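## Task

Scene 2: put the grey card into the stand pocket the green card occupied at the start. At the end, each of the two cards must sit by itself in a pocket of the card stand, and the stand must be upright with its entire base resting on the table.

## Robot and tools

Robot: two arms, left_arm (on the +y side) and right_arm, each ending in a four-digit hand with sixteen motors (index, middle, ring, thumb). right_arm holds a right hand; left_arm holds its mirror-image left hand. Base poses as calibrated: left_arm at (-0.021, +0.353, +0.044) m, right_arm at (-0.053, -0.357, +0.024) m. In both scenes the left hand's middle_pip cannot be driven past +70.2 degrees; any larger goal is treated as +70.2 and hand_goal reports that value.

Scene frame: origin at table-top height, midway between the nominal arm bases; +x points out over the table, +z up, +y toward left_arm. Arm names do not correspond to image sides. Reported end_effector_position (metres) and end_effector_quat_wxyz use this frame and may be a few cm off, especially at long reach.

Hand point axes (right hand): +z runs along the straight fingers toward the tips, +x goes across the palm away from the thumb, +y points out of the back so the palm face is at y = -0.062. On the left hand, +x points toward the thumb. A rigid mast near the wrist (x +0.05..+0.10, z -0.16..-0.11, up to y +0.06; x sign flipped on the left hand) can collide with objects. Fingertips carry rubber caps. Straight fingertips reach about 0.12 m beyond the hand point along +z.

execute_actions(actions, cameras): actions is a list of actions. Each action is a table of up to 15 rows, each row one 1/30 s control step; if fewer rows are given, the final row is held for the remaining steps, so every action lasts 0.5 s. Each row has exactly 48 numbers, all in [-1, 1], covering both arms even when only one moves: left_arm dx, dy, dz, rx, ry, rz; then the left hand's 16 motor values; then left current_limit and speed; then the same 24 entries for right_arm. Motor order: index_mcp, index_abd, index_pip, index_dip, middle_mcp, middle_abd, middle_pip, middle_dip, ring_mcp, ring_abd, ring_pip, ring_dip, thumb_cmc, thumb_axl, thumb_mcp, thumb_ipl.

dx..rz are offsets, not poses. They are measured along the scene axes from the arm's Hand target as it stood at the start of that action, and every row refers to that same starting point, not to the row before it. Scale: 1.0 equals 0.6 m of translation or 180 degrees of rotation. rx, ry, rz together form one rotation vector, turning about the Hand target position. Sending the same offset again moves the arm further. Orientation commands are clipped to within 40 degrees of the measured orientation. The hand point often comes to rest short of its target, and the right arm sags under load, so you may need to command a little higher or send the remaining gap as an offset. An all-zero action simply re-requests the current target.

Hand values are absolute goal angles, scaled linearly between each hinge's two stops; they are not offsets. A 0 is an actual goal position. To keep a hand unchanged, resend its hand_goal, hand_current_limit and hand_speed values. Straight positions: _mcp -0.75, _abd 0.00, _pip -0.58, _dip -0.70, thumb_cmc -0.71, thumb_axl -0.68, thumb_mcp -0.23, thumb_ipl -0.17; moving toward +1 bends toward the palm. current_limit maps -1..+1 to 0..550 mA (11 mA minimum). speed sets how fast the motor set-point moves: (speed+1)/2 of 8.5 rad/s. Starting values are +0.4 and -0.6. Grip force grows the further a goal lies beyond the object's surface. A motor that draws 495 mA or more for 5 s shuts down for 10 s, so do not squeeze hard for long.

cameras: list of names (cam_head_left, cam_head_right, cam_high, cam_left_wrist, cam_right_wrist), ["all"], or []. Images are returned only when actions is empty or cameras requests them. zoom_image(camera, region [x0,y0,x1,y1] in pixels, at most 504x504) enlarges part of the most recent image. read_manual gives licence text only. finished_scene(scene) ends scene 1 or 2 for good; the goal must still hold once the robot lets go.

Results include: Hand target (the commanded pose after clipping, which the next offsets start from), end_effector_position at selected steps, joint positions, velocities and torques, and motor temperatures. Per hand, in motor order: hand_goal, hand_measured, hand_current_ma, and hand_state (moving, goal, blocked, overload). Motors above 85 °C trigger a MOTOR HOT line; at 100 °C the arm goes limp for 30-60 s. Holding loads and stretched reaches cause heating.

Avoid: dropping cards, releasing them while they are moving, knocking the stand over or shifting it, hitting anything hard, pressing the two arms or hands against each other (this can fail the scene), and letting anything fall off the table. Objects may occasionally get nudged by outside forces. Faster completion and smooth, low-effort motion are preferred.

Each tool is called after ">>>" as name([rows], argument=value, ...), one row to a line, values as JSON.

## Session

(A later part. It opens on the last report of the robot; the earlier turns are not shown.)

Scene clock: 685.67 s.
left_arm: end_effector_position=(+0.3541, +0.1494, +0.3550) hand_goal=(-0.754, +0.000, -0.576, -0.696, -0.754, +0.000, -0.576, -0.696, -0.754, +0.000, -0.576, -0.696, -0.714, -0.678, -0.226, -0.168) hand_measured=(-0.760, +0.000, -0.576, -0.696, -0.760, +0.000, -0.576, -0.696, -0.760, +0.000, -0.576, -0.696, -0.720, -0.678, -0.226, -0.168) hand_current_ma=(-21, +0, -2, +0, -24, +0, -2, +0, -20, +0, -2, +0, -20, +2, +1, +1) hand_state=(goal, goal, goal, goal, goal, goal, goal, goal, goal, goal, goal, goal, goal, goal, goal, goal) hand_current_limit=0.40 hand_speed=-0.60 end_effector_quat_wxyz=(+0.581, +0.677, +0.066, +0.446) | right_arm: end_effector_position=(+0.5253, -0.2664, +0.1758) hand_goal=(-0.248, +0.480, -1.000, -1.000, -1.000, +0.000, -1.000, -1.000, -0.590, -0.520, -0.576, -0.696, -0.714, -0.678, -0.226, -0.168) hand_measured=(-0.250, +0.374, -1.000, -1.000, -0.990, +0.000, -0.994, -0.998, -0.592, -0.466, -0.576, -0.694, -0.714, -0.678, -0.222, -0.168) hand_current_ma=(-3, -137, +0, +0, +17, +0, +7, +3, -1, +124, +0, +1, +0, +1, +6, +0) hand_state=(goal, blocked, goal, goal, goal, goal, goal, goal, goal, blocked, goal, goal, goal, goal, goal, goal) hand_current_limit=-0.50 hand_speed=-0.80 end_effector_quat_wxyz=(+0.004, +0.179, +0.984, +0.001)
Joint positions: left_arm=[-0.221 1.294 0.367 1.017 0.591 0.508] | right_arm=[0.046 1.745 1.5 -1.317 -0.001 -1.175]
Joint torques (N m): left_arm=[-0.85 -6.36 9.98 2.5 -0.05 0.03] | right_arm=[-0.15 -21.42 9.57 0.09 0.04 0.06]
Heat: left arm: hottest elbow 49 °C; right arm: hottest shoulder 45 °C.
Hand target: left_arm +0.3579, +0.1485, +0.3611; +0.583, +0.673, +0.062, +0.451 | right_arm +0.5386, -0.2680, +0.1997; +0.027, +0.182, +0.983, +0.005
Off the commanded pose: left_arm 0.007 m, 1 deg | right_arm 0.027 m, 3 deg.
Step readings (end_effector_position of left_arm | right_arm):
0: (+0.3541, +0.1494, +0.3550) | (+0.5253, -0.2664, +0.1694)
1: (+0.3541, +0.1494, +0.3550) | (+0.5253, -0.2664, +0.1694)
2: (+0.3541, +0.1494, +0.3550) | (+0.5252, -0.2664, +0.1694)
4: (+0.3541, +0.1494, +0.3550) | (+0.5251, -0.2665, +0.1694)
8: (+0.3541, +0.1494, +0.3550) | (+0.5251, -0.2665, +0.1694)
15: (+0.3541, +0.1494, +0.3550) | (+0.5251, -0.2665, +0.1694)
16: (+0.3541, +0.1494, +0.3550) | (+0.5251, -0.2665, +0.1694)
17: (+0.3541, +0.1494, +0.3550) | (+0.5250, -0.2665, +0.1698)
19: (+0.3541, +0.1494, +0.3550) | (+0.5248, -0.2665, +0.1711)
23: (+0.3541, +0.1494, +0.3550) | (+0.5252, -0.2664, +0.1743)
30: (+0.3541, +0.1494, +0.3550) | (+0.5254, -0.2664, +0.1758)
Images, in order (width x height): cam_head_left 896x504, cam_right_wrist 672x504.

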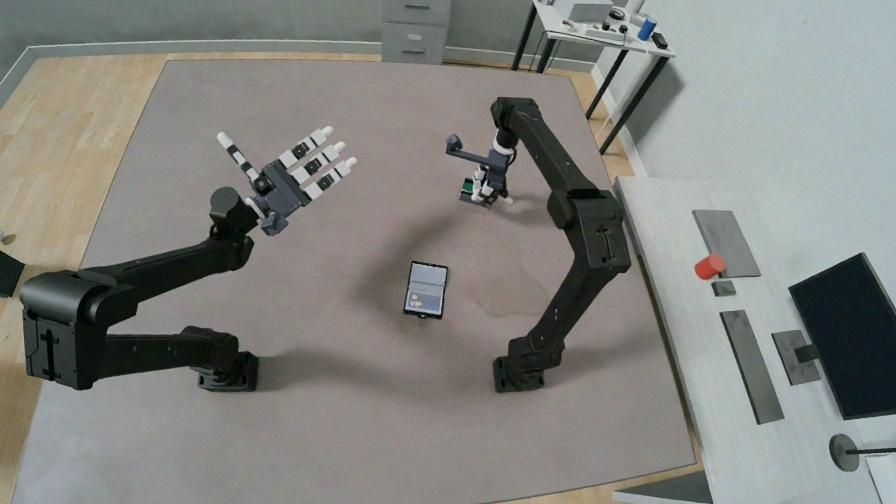

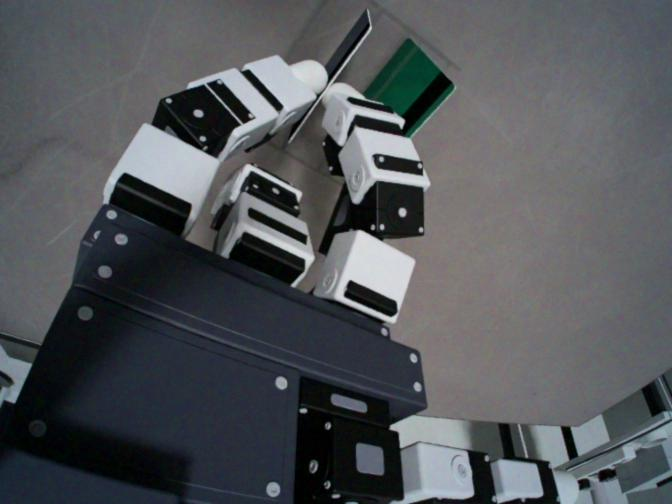

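>>> execute_actions([
  [[0,0,0,0,0,0,-0.754,0,-0.576,-0.696,-0.754,0,-0.576,-0.696,-0.754,0,-0.576,-0.696,-0.714,-0.678,-0.226,-0.168,0.4,-0.6,0,0,0.02,0,0,0,-0.247,0.48,-1,-1,-1,0,-1,-1,-0.589,-0.55,-0.576,-0.696,-0.714,-0.678,-0.226,-0.168,-0.5,-0.8]],
], cameras=["cam_right_wrist","cam_head_left"])

>>> zoom_image(camera="cam_right_wrist", region=[180, 0, 400, 150])

>>> zoom_image(camera="cam_head_left", region=[445, 160, 505, 220])

Scene clock: 689.23 s.
left_arm: end_effector_position=(+0.3541, +0.1494, +0.3550) hand_goal=(-0.754, +0.000, -0.576, -0.696, -0.754, +0.000, -0.576, -0.696, -0.754, +0.000, -0.576, -0.696, -0.714, -0.678, -0.226, -0.168) hand_measured=(-0.760, +0.000, -0.576, -0.696, -0.760, +0.000, -0.576, -0.696, -0.760, +0.000, -0.576, -0.696, -0.720, -0.678, -0.226, -0.168) hand_current_ma=(-21, +0, -2, +0, -24, +0, -2, +0, -20, +0, -2, +0, -20, +2, +1, +1) hand_state=(goal, goal, goal, goal, goal, goal, goal, goal, goal, goal, goal, goal, goal, goal, goal, goal) hand_current_limit=0.40 hand_speed=-0.60 end_effector_quat_wxyz=(+0.581, +0.677, +0.066, +0.446) | right_arm: end_effector_position=(+0.5259, -0.2664, +0.1892) hand_goal=(-0.248, +0.480, -1.000, -1.000, -1.000, +0.000, -1.000, -1.000, -0.590, -0.550, -0.576, -0.696, -0.714, -0.678, -0.226, -0.168) hand_measured=(-0.250, +0.374, -1.000, -1.000, -0.990, +0.000, -0.994, -0.998, -0.592, -0.466, -0.576, -0.694, -0.714, -0.678, -0.222, -0.168) hand_current_ma=(-3, -137, +0, +0, +17, +0, +7, +3, -1, +137, +0, +1, +0, +1, +6, +0) hand_state=(goal, blocked, goal, goal, goal, goal, goal, goal, goal, blocked, goal, goal, goal, goal, goal, goal) hand_current_limit=-0.50 hand_speed=-0.80 end_effector_quat_wxyz=(+0.006, +0.179, +0.984, +0.002)
Joint positions: left_arm=[-0.221 1.294 0.367 1.017 0.591 0.508] | right_arm=[0.046 1.737 1.525 -1.347 -0.001 -1.175]
Joint torques (N m): left_arm=[-0.85 -6.42 9.96 2.52 -0.07 0.01] | right_arm=[-0.09 -21.19 9.59 0.09 0.03 0.05]
Heat: left arm: hottest elbow 49 °C; right arm: hottest elbow 46 °C.
Hand target: left_arm +0.3579, +0.1485, +0.3611; +0.583, +0.673, +0.062, +0.451 | right_arm +0.5387, -0.2680, +0.2116; +0.027, +0.182, +0.983, +0.005
Off the commanded pose: left_arm 0.007 m, 1 deg | right_arm 0.026 m, 3 deg.
Step readings (end_effector_position of left_arm | right_arm):
0: (+0.3541, +0.1494, +0.3550) | (+0.5253, -0.2664, +0.1758)
1: (+0.3541, +0.1494, +0.3550) | (+0.5253, -0.2664, +0.1759)
2: (+0.3541, +0.1494, +0.3550) | (+0.5251, -0.2665, +0.1763)
4: (+0.3541, +0.1494, +0.3550) | (+0.5245, -0.2665, +0.1780)
8: (+0.3541, +0.1494, +0.3550) | (+0.5256, -0.2664, +0.1842)
15: (+0.3541, +0.1494, +0.3550) | (+0.5259, -0.2664, +0.1892)
Images, in order (width x height): cam_head_left 896x504, cam_right_wrist 672x504.

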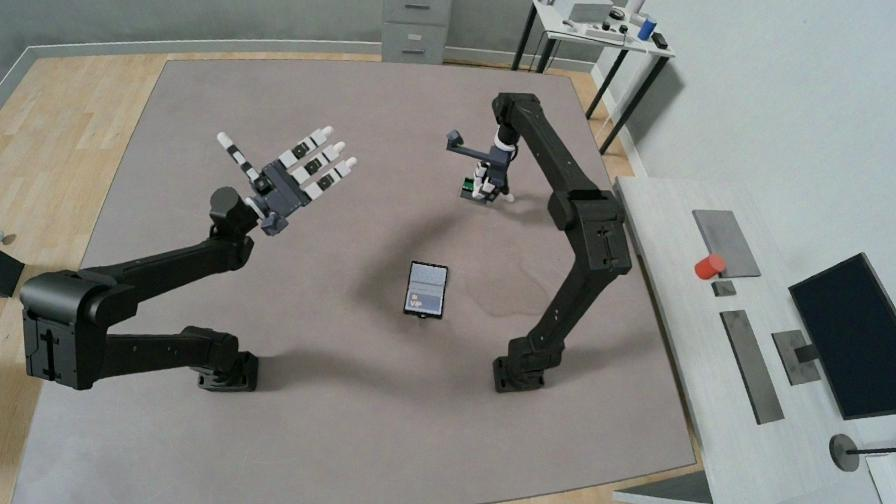

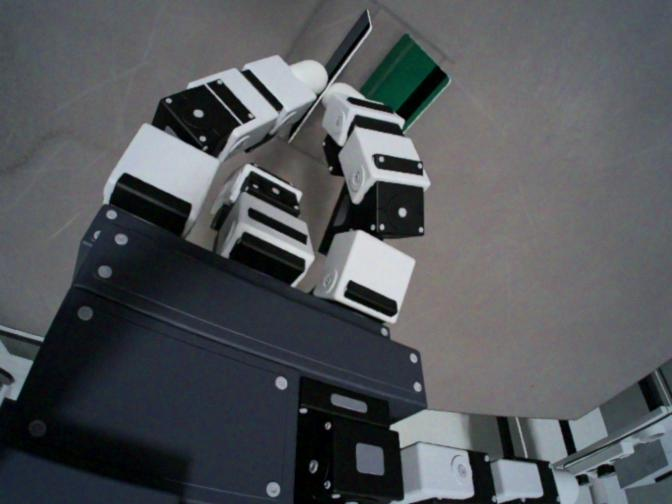

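Scaled by 2.291 from the camera's 672x504 image, which has a finer 960x720 frame.

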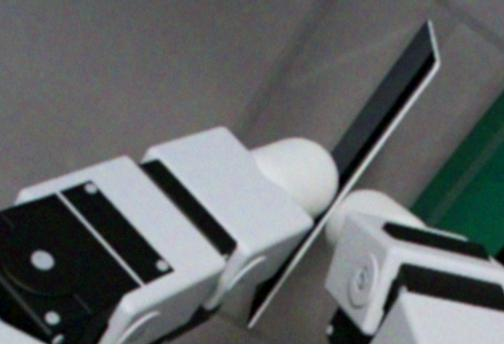

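Scaled by 8.400 from the camera's 896x504 image, which has a finer 1280x720 frame.

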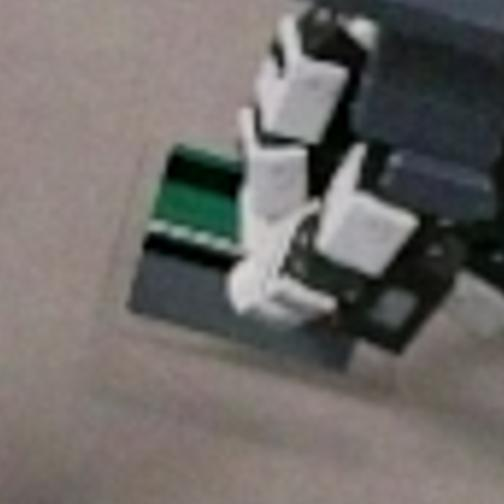

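>>> execute_actions(actions=[])

Scene clock: 699.77 s.
left_arm: end_effector_position=(+0.3541, +0.1494, +0.3550) hand_goal=(-0.754, +0.000, -0.576, -0.696, -0.754, +0.000, -0.576, -0.696, -0.754, +0.000, -0.576, -0.696, -0.714, -0.678, -0.226, -0.168) hand_measured=(-0.760, +0.000, -0.576, -0.696, -0.760, +0.000, -0.576, -0.696, -0.760, +0.000, -0.576, -0.696, -0.720, -0.678, -0.226, -0.168) hand_current_ma=(-21, +0, -2, +0, -24, +0, -2, +0, -20, +0, -2, +0, -20, +2, +1, +1) hand_state=(goal, goal, goal, goal, goal, goal, goal, goal, goal, goal, goal, goal, goal, goal, goal, goal) hand_current_limit=0.40 hand_speed=-0.60 end_effector_quat_wxyz=(+0.581, +0.677, +0.066, +0.446) | right_arm: end_effector_position=(+0.5259, -0.2664, +0.1892) hand_goal=(-0.248, +0.480, -1.000, -1.000, -1.000, +0.000, -1.000, -1.000, -0.590, -0.550, -0.576, -0.696, -0.714, -0.678, -0.226, -0.168) hand_measured=(-0.250, +0.374, -1.000, -1.000, -0.990, +0.000, -0.994, -0.998, -0.592, -0.466, -0.576, -0.694, -0.714, -0.678, -0.222, -0.168) hand_current_ma=(-3, -138, +0, +0, +17, +0, +7, +3, -1, +137, +0, +1, +0, +1, +6, +0) hand_state=(goal, blocked, goal, goal, goal, goal, goal, goal, goal, blocked, goal, goal, goal, goal, goal, goal) hand_current_limit=-0.50 hand_speed=-0.80 end_effector_quat_wxyz=(+0.006, +0.179, +0.984, +0.002)
Joint positions: left_arm=[-0.221 1.294 0.367 1.017 0.591 0.508] | right_arm=[0.046 1.737 1.525 -1.347 -0.001 -1.175]
Joint velocities: within noise
Joint torques (N m): left_arm=[-0.85 -6.36 9.91 2.47 -0.06 0.01] | right_arm=[-0.15 -21.07 9.62 0.1 0.03 0.06]
Motor temperatures (°C): left_arm=[24 30 49 25 21 23] | right_arm=[23 44 44 26 23 23]
Heat: left arm: hottest elbow 49 °C; right arm: hottest shoulder 44 °C.
Hand target: left_arm +0.3579, +0.1485, +0.3611; +0.583, +0.673, +0.062, +0.451 | right_arm +0.5387, -0.2680, +0.2116; +0.027, +0.182, +0.983, +0.005
Off the commanded pose: left_arm 0.007 m, 1 deg | right_arm 0.026 m, 3 deg.

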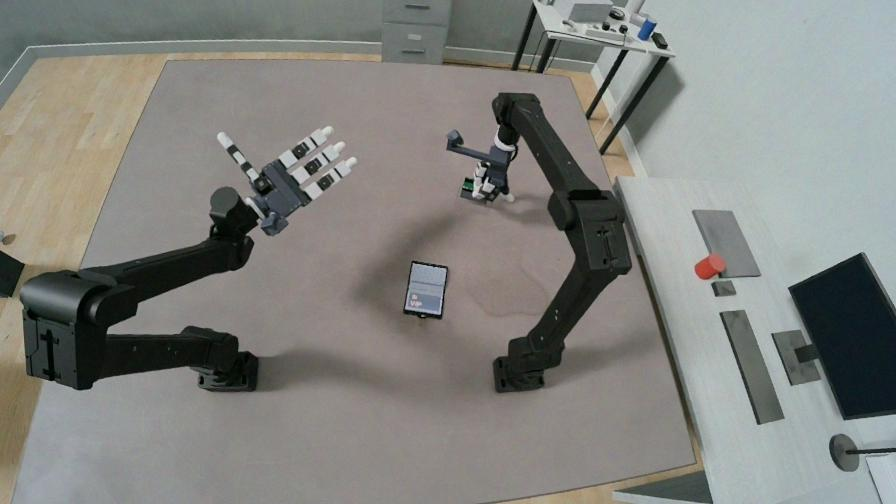

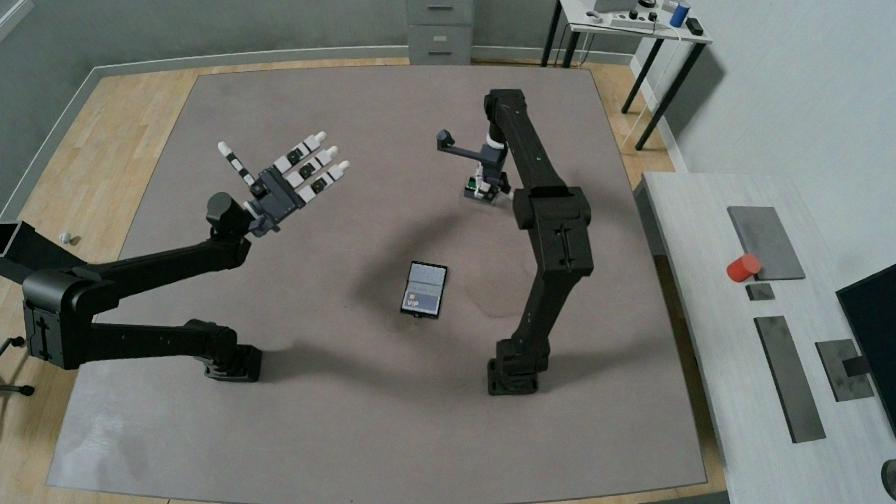

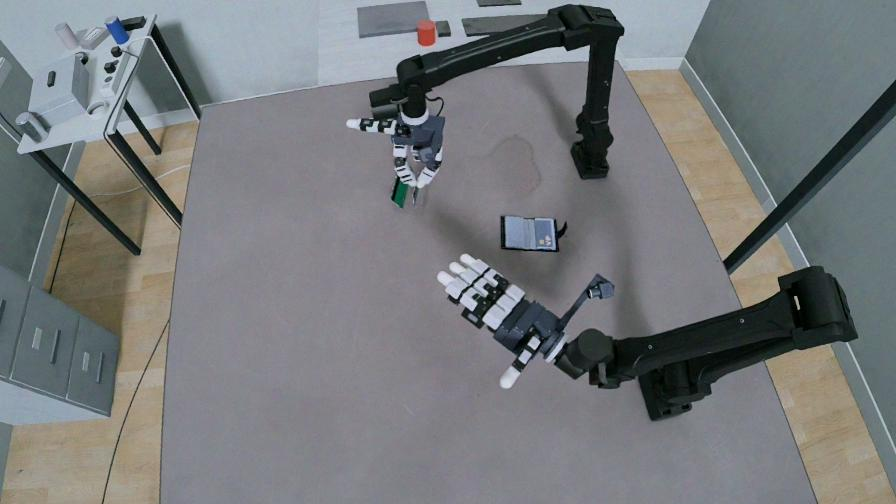

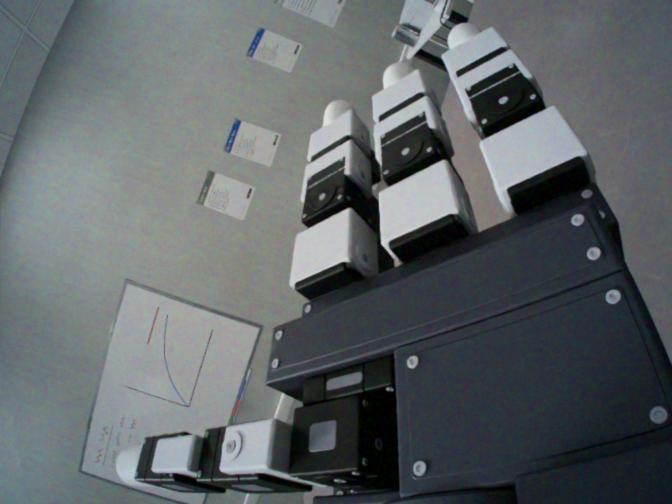

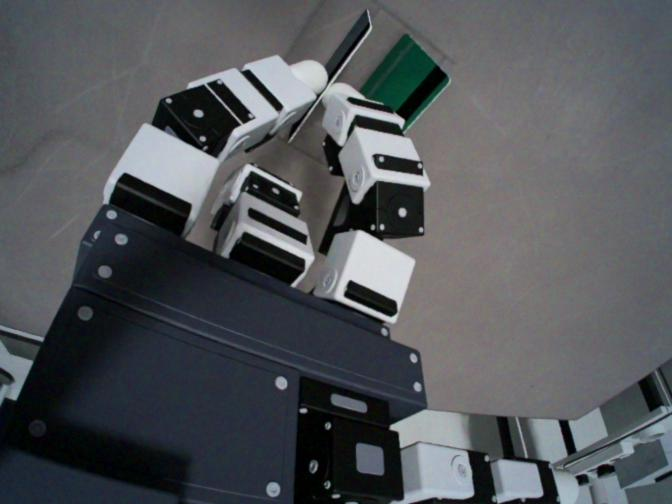

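>>> zoom_image(camera="cam_right_wrist", region=[240, 0, 480, 180])

>>> zoom_image(camera="cam_head_left", region=[445, 160, 505, 220])

Scaled by 2.100 from the camera's 672x504 image, which has a finer 960x720 frame.

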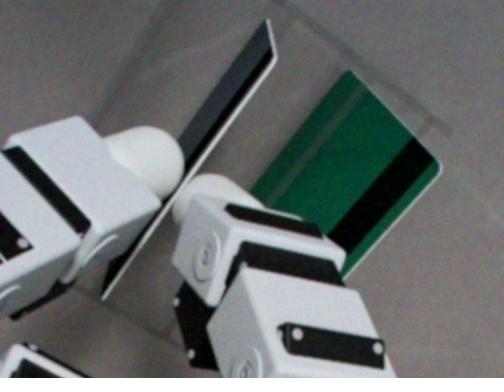

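Scaled by 8.400 from the camera's 896x504 image, which has a finer 1280x720 frame.

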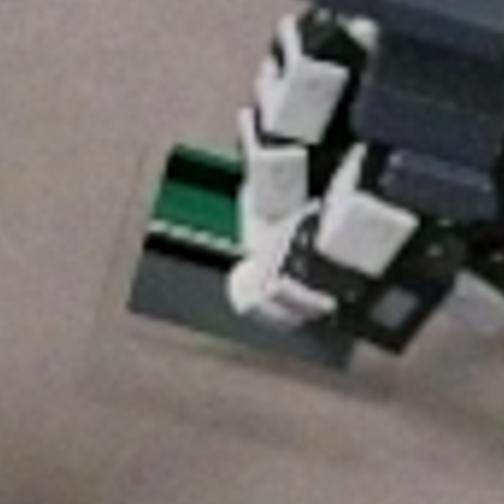

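>>> execute_actions([
  [[0,0,0,0,0,0,-0.754,0,-0.576,-0.696,-0.754,0,-0.576,-0.696,-0.754,0,-0.576,-0.696,-0.714,-0.678,-0.226,-0.168,0.4,-0.6,0,0,0.035,0,0,0,-0.247,0.48,-1,-1,-1,0,-1,-1,-0.589,-0.55,-0.576,-0.696,-0.714,-0.678,-0.226,-0.168,-0.5,-0.8]],
], cameras=["cam_head_left","cam_head_right","cam_right_wrist","cam_high"])

>>> zoom_image(camera="cam_right_wrist", region=[240, 0, 480, 180])

>>> zoom_image(camera="cam_head_left", region=[445, 160, 505, 220])

Scene clock: 708.57 s.
left_arm: end_effector_position=(+0.3541, +0.1494, +0.3550) hand_goal=(-0.754, +0.000, -0.576, -0.696, -0.754, +0.000, -0.576, -0.696, -0.754, +0.000, -0.576, -0.696, -0.714, -0.678, -0.226, -0.168) hand_measured=(-0.760, +0.000, -0.576, -0.696, -0.760, +0.000, -0.576, -0.696, -0.760, +0.000, -0.576, -0.696, -0.720, -0.678, -0.226, -0.168) hand_current_ma=(-21, +0, -2, +0, -24, +0, -2, +0, -20, +0, -2, +0, -20, +2, +1, +1) hand_state=(goal, goal, goal, goal, goal, goal, goal, goal, goal, goal, goal, goal, goal, goal, goal, goal) hand_current_limit=0.40 hand_speed=-0.60 end_effector_quat_wxyz=(+0.581, +0.677, +0.066, +0.446) | right_arm: end_effector_position=(+0.5267, -0.2664, +0.2122) hand_goal=(-0.248, +0.480, -1.000, -1.000, -1.000, +0.000, -1.000, -1.000, -0.590, -0.550, -0.576, -0.696, -0.714, -0.678, -0.226, -0.168) hand_measured=(-0.250, +0.374, -1.000, -1.000, -0.990, +0.000, -0.994, -0.998, -0.592, -0.466, -0.576, -0.694, -0.714, -0.678, -0.222, -0.168) hand_current_ma=(-3, -137, +0, +0, +17, +0, +7, +3, -1, +137, +0, +1, +0, +1, +6, +0) hand_state=(goal, blocked, goal, goal, goal, goal, goal, goal, goal, blocked, goal, goal, goal, goal, goal, goal) hand_current_limit=-0.50 hand_speed=-0.80 end_effector_quat_wxyz=(+0.007, +0.179, +0.984, +0.002)
Joint positions: left_arm=[-0.221 1.294 0.367 1.017 0.591 0.508] | right_arm=[0.046 1.726 1.571 -1.4 -0.001 -1.175]
Joint torques (N m): left_arm=[-0.91 -6.59 9.96 2.48 -0.07 0.03] | right_arm=[-0.09 -20.72 9.68 0.13 0.03 0.06]
Heat: left arm: hottest elbow 49 °C; right arm: hottest shoulder 45 °C.
Hand target: left_arm +0.3579, +0.1485, +0.3611; +0.583, +0.673, +0.062, +0.451 | right_arm +0.5386, -0.2680, +0.2328; +0.027, +0.182, +0.983, +0.005
Off the commanded pose: left_arm 0.007 m, 1 deg | right_arm 0.024 m, 2 deg.
Step readings (end_effector_position of left_arm | right_arm):
0: (+0.3541, +0.1494, +0.3550) | (+0.5259, -0.2664, +0.1892)
1: (+0.3541, +0.1494, +0.3550) | (+0.5258, -0.2664, +0.1893)
2: (+0.3541, +0.1494, +0.3550) | (+0.5255, -0.2664, +0.1901)
4: (+0.3541, +0.1494, +0.3550) | (+0.5244, -0.2665, +0.1933)
8: (+0.3541, +0.1494, +0.3550) | (+0.5266, -0.2664, +0.2038)
15: (+0.3541, +0.1494, +0.3550) | (+0.5271, -0.2664, +0.2123)
Images, in order (width x height): cam_head_left 896x504, cam_head_right 896x504, cam_high 896x504, cam_right_wrist 672x504.

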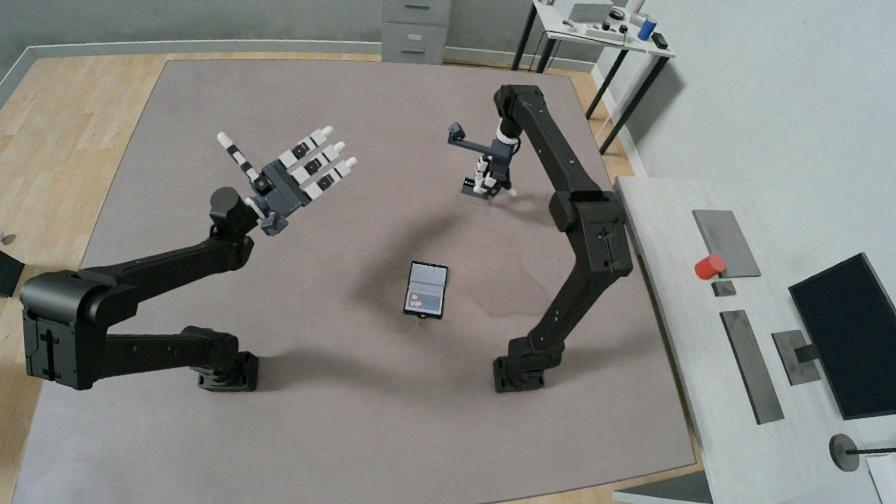

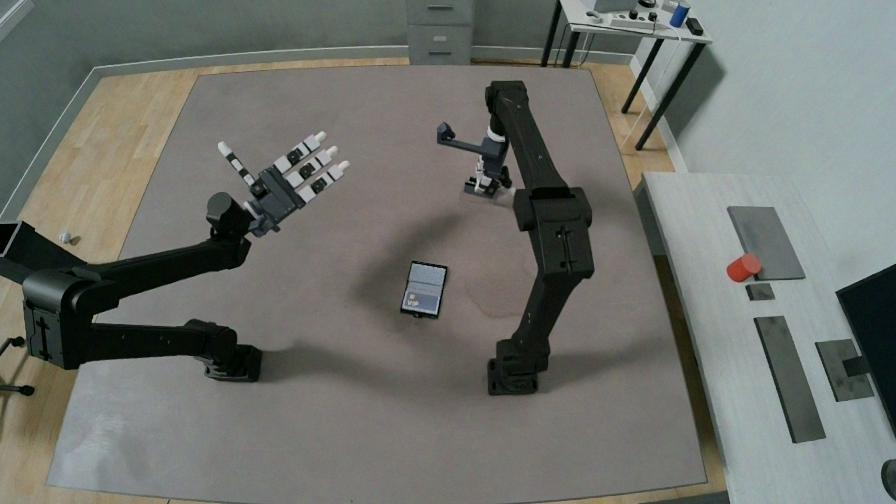

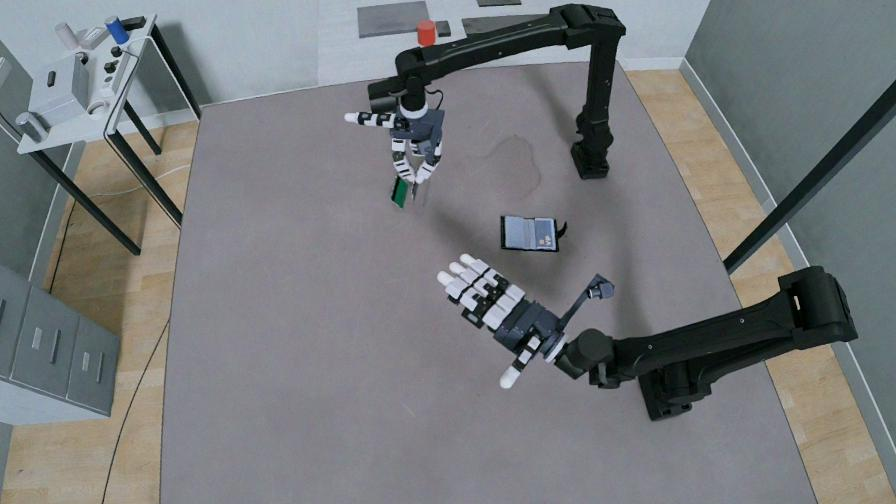

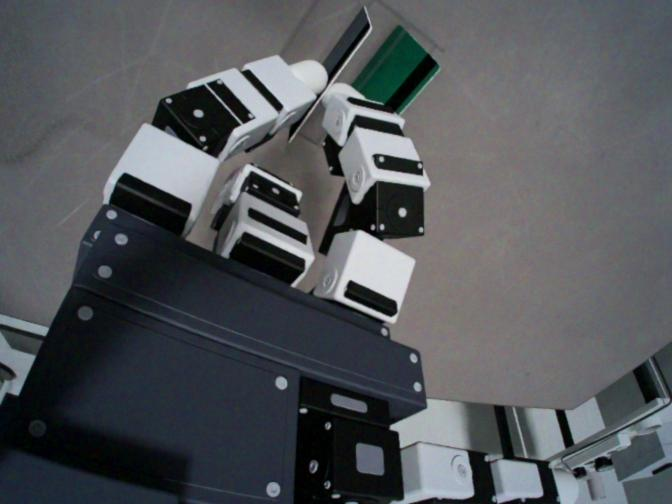

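Scaled by 2.100 from the camera's 672x504 image, which has a finer 960x720 frame.

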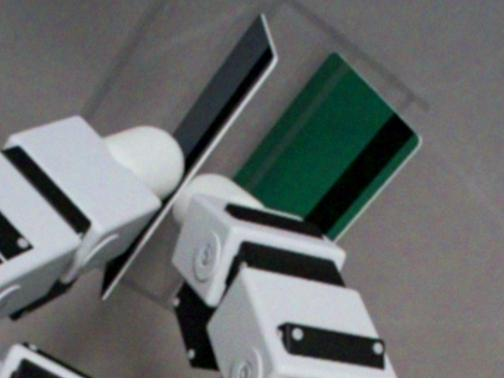

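Scaled by 8.400 from the camera's 896x504 image, which has a finer 1280x720 frame.

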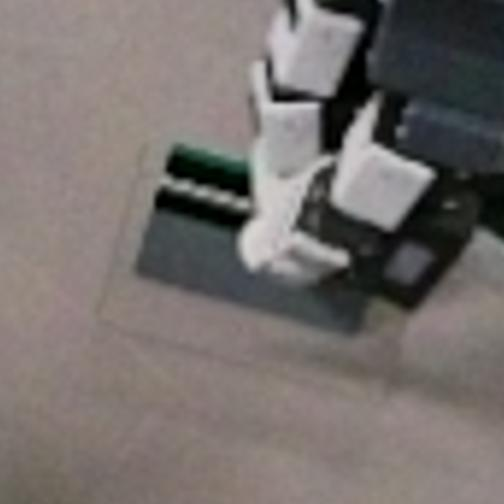

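>>> execute_actions([
  [[0,0,0,0,0,0,-0.754,0,-0.576,-0.696,-0.754,0,-0.576,-0.696,-0.754,0,-0.576,-0.696,-0.714,-0.678,-0.226,-0.168,0.4,-0.6,0,0,0.045,0,0,0,-0.247,0.48,-1,-1,-1,0,-1,-1,-0.589,-0.55,-0.576,-0.696,-0.714,-0.678,-0.226,-0.168,-0.5,-0.8]],
], cameras=["cam_head_left","cam_head_right","cam_right_wrist","cam_high"])

>>> zoom_image(camera="cam_right_wrist", region=[240, 0, 480, 180])

>>> zoom_image(camera="cam_head_left", region=[445, 160, 505, 220])

>>> zoom_image(camera="cam_high", region=[380, 160, 450, 230])

Scene clock: 712.60 s.
left_arm: end_effector_position=(+0.3541, +0.1494, +0.3550) hand_goal=(-0.754, +0.000, -0.576, -0.696, -0.754, +0.000, -0.576, -0.696, -0.754, +0.000, -0.576, -0.696, -0.714, -0.678, -0.226, -0.168) hand_measured=(-0.760, +0.000, -0.576, -0.696, -0.760, +0.000, -0.576, -0.696, -0.760, +0.000, -0.576, -0.696, -0.720, -0.678, -0.226, -0.168) hand_current_ma=(-21, +0, -2, +0, -24, +0, -2, +0, -20, +0, -2, +0, -20, +2, +1, +1) hand_state=(goal, goal, goal, goal, goal, goal, goal, goal, goal, goal, goal, goal, goal, goal, goal, goal) hand_current_limit=0.40 hand_speed=-0.60 end_effector_quat_wxyz=(+0.581, +0.677, +0.066, +0.446) | right_arm: end_effector_position=(+0.5286, -0.2663, +0.2412) hand_goal=(-0.248, +0.480, -1.000, -1.000, -1.000, +0.000, -1.000, -1.000, -0.590, -0.550, -0.576, -0.696, -0.714, -0.678, -0.226, -0.168) hand_measured=(-0.250, +0.376, -1.000, -1.000, -0.990, +0.000, -0.994, -0.998, -0.592, -0.466, -0.576, -0.694, -0.714, -0.678, -0.222, -0.168) hand_current_ma=(-3, -138, +0, +0, +17, +0, +7, +3, -1, +137, +0, +1, +0, +1, +6, +0) hand_state=(goal, blocked, goal, goal, goal, goal, goal, goal, goal, blocked, goal, goal, goal, goal, goal, goal) hand_current_limit=-0.50 hand_speed=-0.80 end_effector_quat_wxyz=(+0.010, +0.179, +0.984, +0.003)
Joint positions: left_arm=[-0.221 1.294 0.367 1.017 0.591 0.508] | right_arm=[0.046 1.718 1.636 -1.468 -0.001 -1.175]
Joint torques (N m): left_arm=[-0.91 -6.3 9.98 2.54 -0.05 0.03] | right_arm=[-0.15 -20.6 9.7 0.08 0.04 0.05]
Heat: left arm: hottest elbow 49 °C; right arm: hottest shoulder 44 °C.
Hand target: left_arm +0.3579, +0.1485, +0.3611; +0.583, +0.673, +0.062, +0.451 | right_arm +0.5387, -0.2680, +0.2597; +0.027, +0.182, +0.983, +0.005
Off the commanded pose: left_arm 0.007 m, 1 deg | right_arm 0.021 m, 2 deg.
Step readings (end_effector_position of left_arm | right_arm):
0: (+0.3541, +0.1494, +0.3550) | (+0.5267, -0.2664, +0.2122)
1: (+0.3541, +0.1494, +0.3550) | (+0.5266, -0.2664, +0.2123)
2: (+0.3541, +0.1494, +0.3550) | (+0.5261, -0.2664, +0.2133)
4: (+0.3541, +0.1494, +0.3550) | (+0.5246, -0.2665, +0.2174)
8: (+0.3541, +0.1494, +0.3550) | (+0.5281, -0.2663, +0.2312)
15: (+0.3541, +0.1494, +0.3550) | (+0.5292, -0.2663, +0.2414)
Images, in order (width x height): cam_head_left 896x504, cam_head_right 896x504, cam_high 896x504, cam_right_wrist 672x504.

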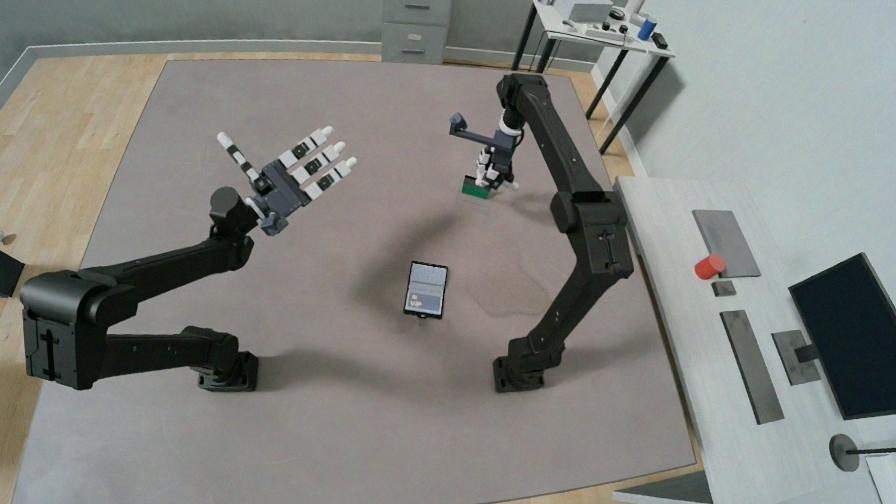

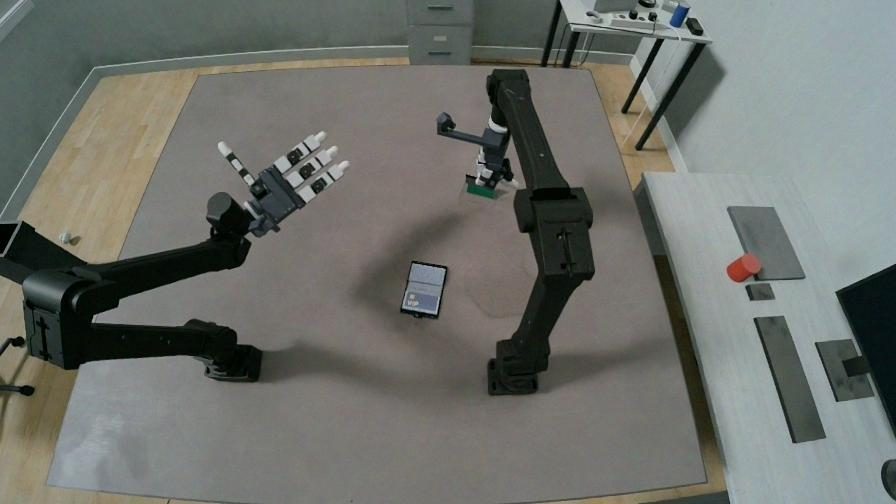

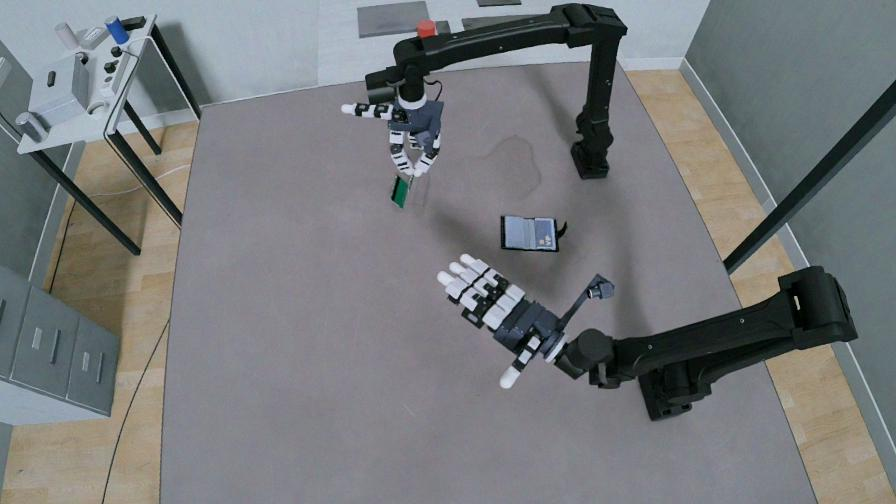

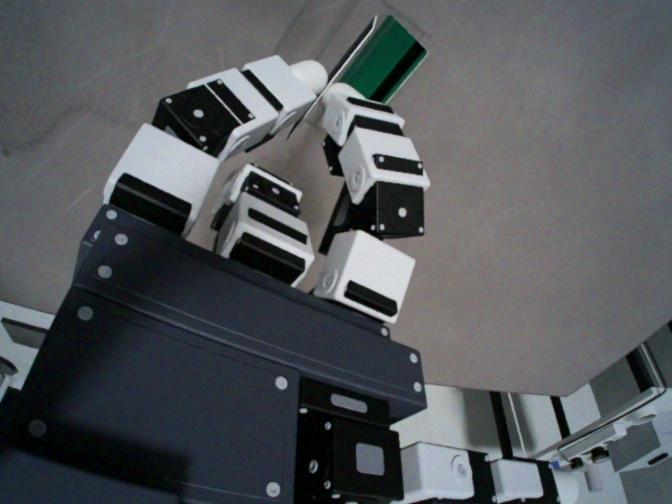

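Scaled by 2.100 from the camera's 672x504 image, which has a finer 960x720 frame.

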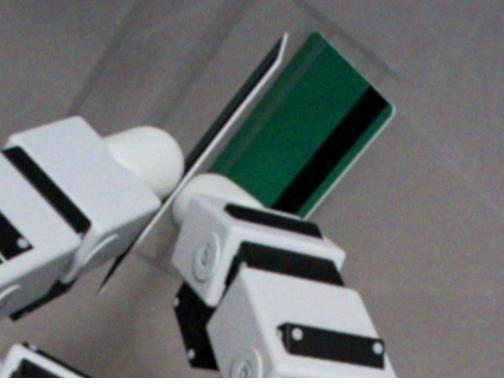

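Scaled by 8.400 from the camera's 896x504 image, which has a finer 1280x720 frame.

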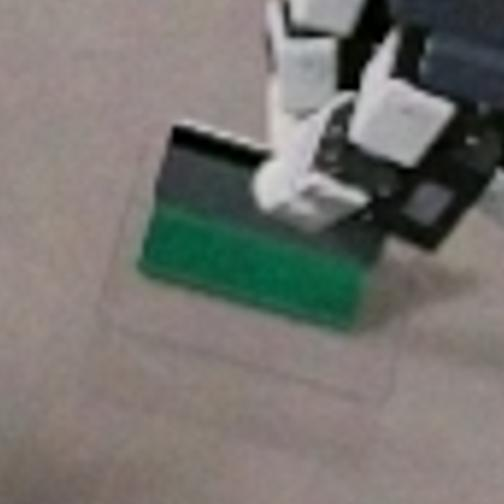

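Scaled by 7.200 from the camera's 896x504 image, which has a finer 1280x720 frame.

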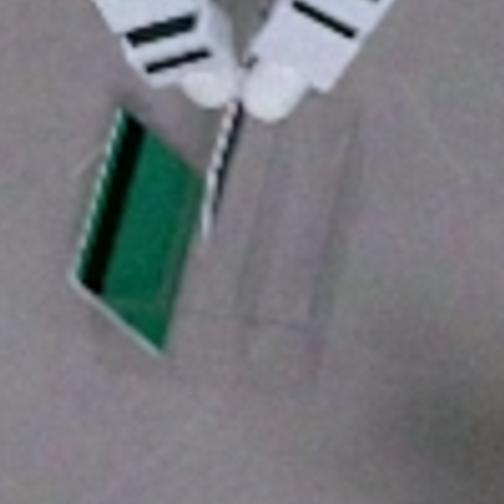

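>>> zoom_image(camera="cam_right_wrist", region=[260, 0, 380, 90])

>>> zoom_image(camera="cam_right_wrist", region=[360, 0, 480, 90])

>>> zoom_image(camera="cam_head_right", region=[450, 165, 510, 225])

Scaled by 4.200 from the camera's 672x504 image, which has a finer 960x720 frame.

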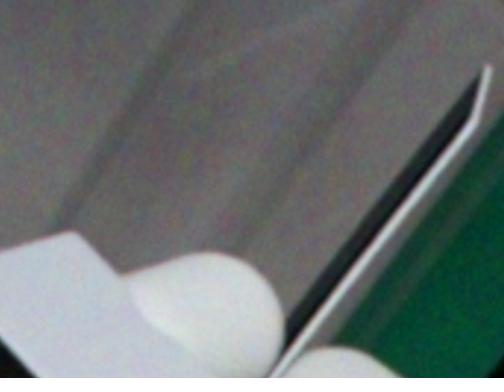

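Scaled by 4.200 from the camera's 672x504 image, which has a finer 960x720 frame.

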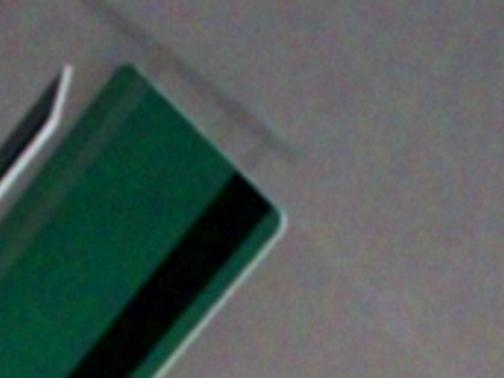

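Scaled by 8.400 from the camera's 896x504 image, which has a finer 1280x720 frame.

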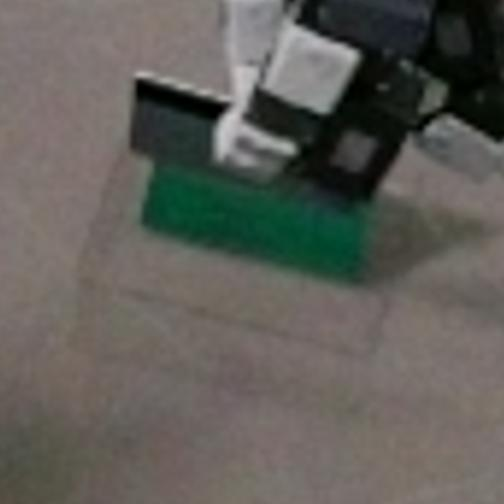

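>>> execute_actions([
  [[0,0,0,0,0,0,-0.754,0,-0.576,-0.696,-0.754,0,-0.576,-0.696,-0.754,0,-0.576,-0.696,-0.714,-0.678,-0.226,-0.168,0.4,-0.6,0.005,-0.002,0,0,0,0,-0.247,0.48,-1,-1,-1,0,-1,-1,-0.589,-0.55,-0.576,-0.696,-0.714,-0.678,-0.226,-0.168,-0.5,-0.8],[0,0,0,0,0,0,-0.754,0,-0.576,-0.696,-0.754,0,-0.576,-0.696,-0.754,0,-0.576,-0.696,-0.714,-0.678,-0.226,-0.168,0.4,-0.6,0.012,-0.005,0,0,0,0,-0.247,0.48,-1,-1,-1,0,-1,-1,-0.589,-0.55,-0.576,-0.696,-0.714,-0.678,-0.226,-0.168,-0.5,-0.8],[0,0,0,0,0,0,-0.754,0,-0.576,-0.696,-0.754,0,-0.576,-0.696,-0.754,0,-0.576,-0.696,-0.714,-0.678,-0.226,-0.168,0.4,-0.6,0.019,-0.0073,0,0,0,0,-0.247,0.48,-1,-1,-1,0,-1,-1,-0.589,-0.55,-0.576,-0.696,-0.714,-0.678,-0.226,-0.168,-0.5,-0.8]],
], cameras=["cam_head_left","cam_right_wrist","cam_high"])

>>> zoom_image(camera="cam_right_wrist", region=[280, 0, 440, 150])

>>> zoom_image(camera="cam_head_left", region=[445, 160, 505, 220])

Scene clock: 793.17 s.
left_arm: end_effector_position=(+0.3541, +0.1494, +0.3550) hand_goal=(-0.754, +0.000, -0.576, -0.696, -0.754, +0.000, -0.576, -0.696, -0.754, +0.000, -0.576, -0.696, -0.714, -0.678, -0.226, -0.168) hand_measured=(-0.760, +0.000, -0.576, -0.696, -0.760, +0.000, -0.576, -0.696, -0.760, +0.000, -0.576, -0.696, -0.720, -0.678, -0.226, -0.168) hand_current_ma=(-21, +0, -2, +0, -24, +0, -2, +0, -20, +0, -2, +0, -20, +2, +1, +1) hand_state=(goal, goal, goal, goal, goal, goal, goal, goal, goal, goal, goal, goal, goal, goal, goal, goal) hand_current_limit=0.40 hand_speed=-0.60 end_effector_quat_wxyz=(+0.581, +0.677, +0.066, +0.446) | right_arm: end_effector_position=(+0.5380, -0.2685, +0.2553) hand_goal=(-0.248, +0.480, -1.000, -1.000, -1.000, +0.000, -1.000, -1.000, -0.590, -0.550, -0.576, -0.696, -0.714, -0.678, -0.226, -0.168) hand_measured=(-0.250, +0.376, -1.000, -1.000, -0.990, +0.000, -0.994, -0.998, -0.592, -0.466, -0.576, -0.694, -0.714, -0.678, -0.222, -0.168) hand_current_ma=(-3, -137, +0, +0, +17, +0, +7, +3, -1, +137, +0, +1, +0, +1, +6, +0) hand_state=(goal, blocked, goal, goal, goal, goal, goal, goal, goal, blocked, goal, goal, goal, goal, goal, goal) hand_current_limit=-0.50 hand_speed=-0.80 end_effector_quat_wxyz=(+0.022, +0.181, +0.983, +0.005)
Joint positions: left_arm=[-0.221 1.294 0.367 1.017 0.591 0.508] | right_arm=[0.041 1.724 1.677 -1.478 -0.001 -1.175]
Joint torques (N m): left_arm=[-1.03 -6.53 9.94 2.52 -0.05 0.03] | right_arm=[-0.5 -18.55 9.77 0.1 0.02 -0.02]
Heat: left arm: hottest elbow 50 °C; right arm: hottest elbow 47 °C.
Hand target: left_arm +0.3579, +0.1485, +0.3611; +0.583, +0.673, +0.062, +0.451 | right_arm +0.5500, -0.2724, +0.2597; +0.027, +0.182, +0.983, +0.005
Off the commanded pose: left_arm 0.007 m, 1 deg | right_arm 0.013 m, 1 deg.
Step readings (end_effector_position of left_arm | right_arm):
0: (+0.3541, +0.1494, +0.3550) | (+0.5286, -0.2663, +0.2412)
1: (+0.3541, +0.1494, +0.3550) | (+0.5286, -0.2663, +0.2412)
2: (+0.3541, +0.1494, +0.3550) | (+0.5286, -0.2663, +0.2414)
4: (+0.3541, +0.1494, +0.3550) | (+0.5290, -0.2663, +0.2429)
8: (+0.3541, +0.1494, +0.3550) | (+0.5340, -0.2666, +0.2521)
15: (+0.3541, +0.1494, +0.3550) | (+0.5380, -0.2685, +0.2585)
Images, in order (width x height): cam_head_left 896x504, cam_high 896x504, cam_right_wrist 672x504.

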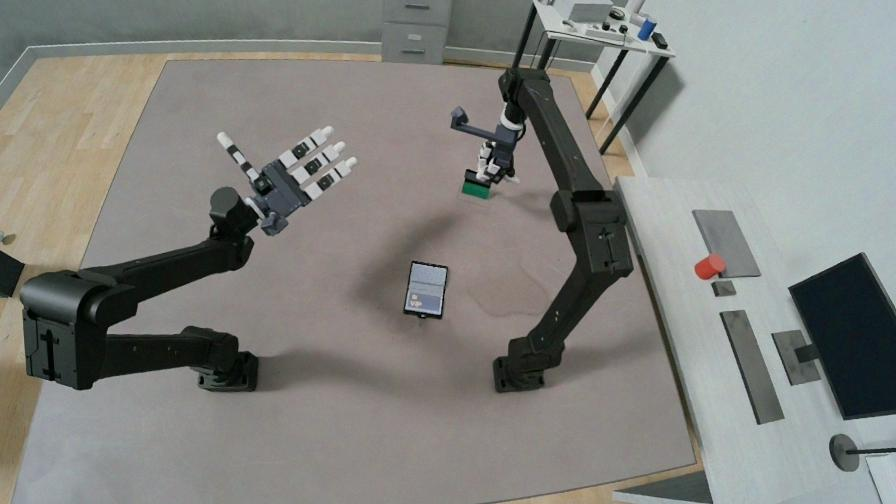

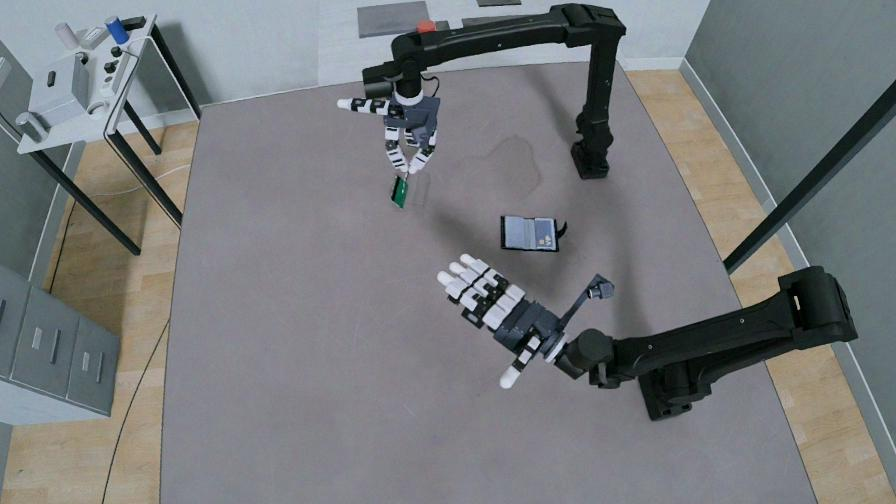

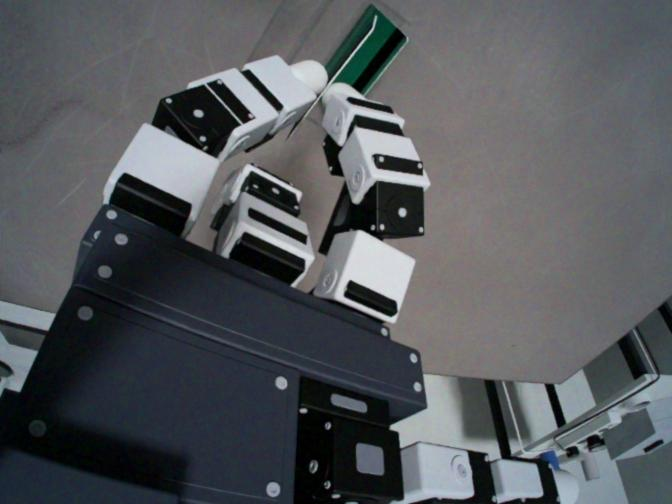

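Scaled by 3.150 from the camera's 672x504 image, which has a finer 960x720 frame.

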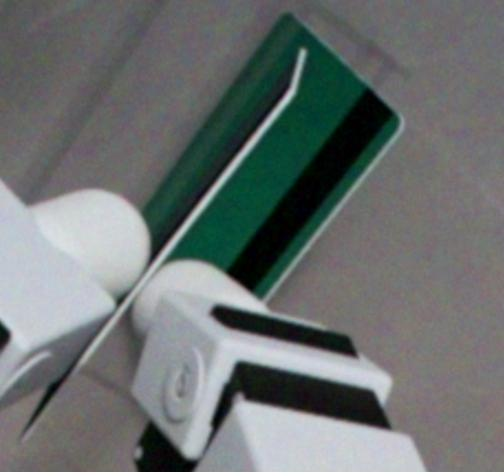

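Scaled by 8.400 from the camera's 896x504 image, which has a finer 1280x720 frame.

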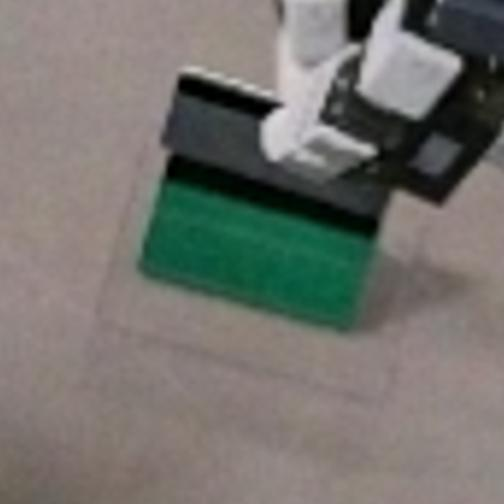

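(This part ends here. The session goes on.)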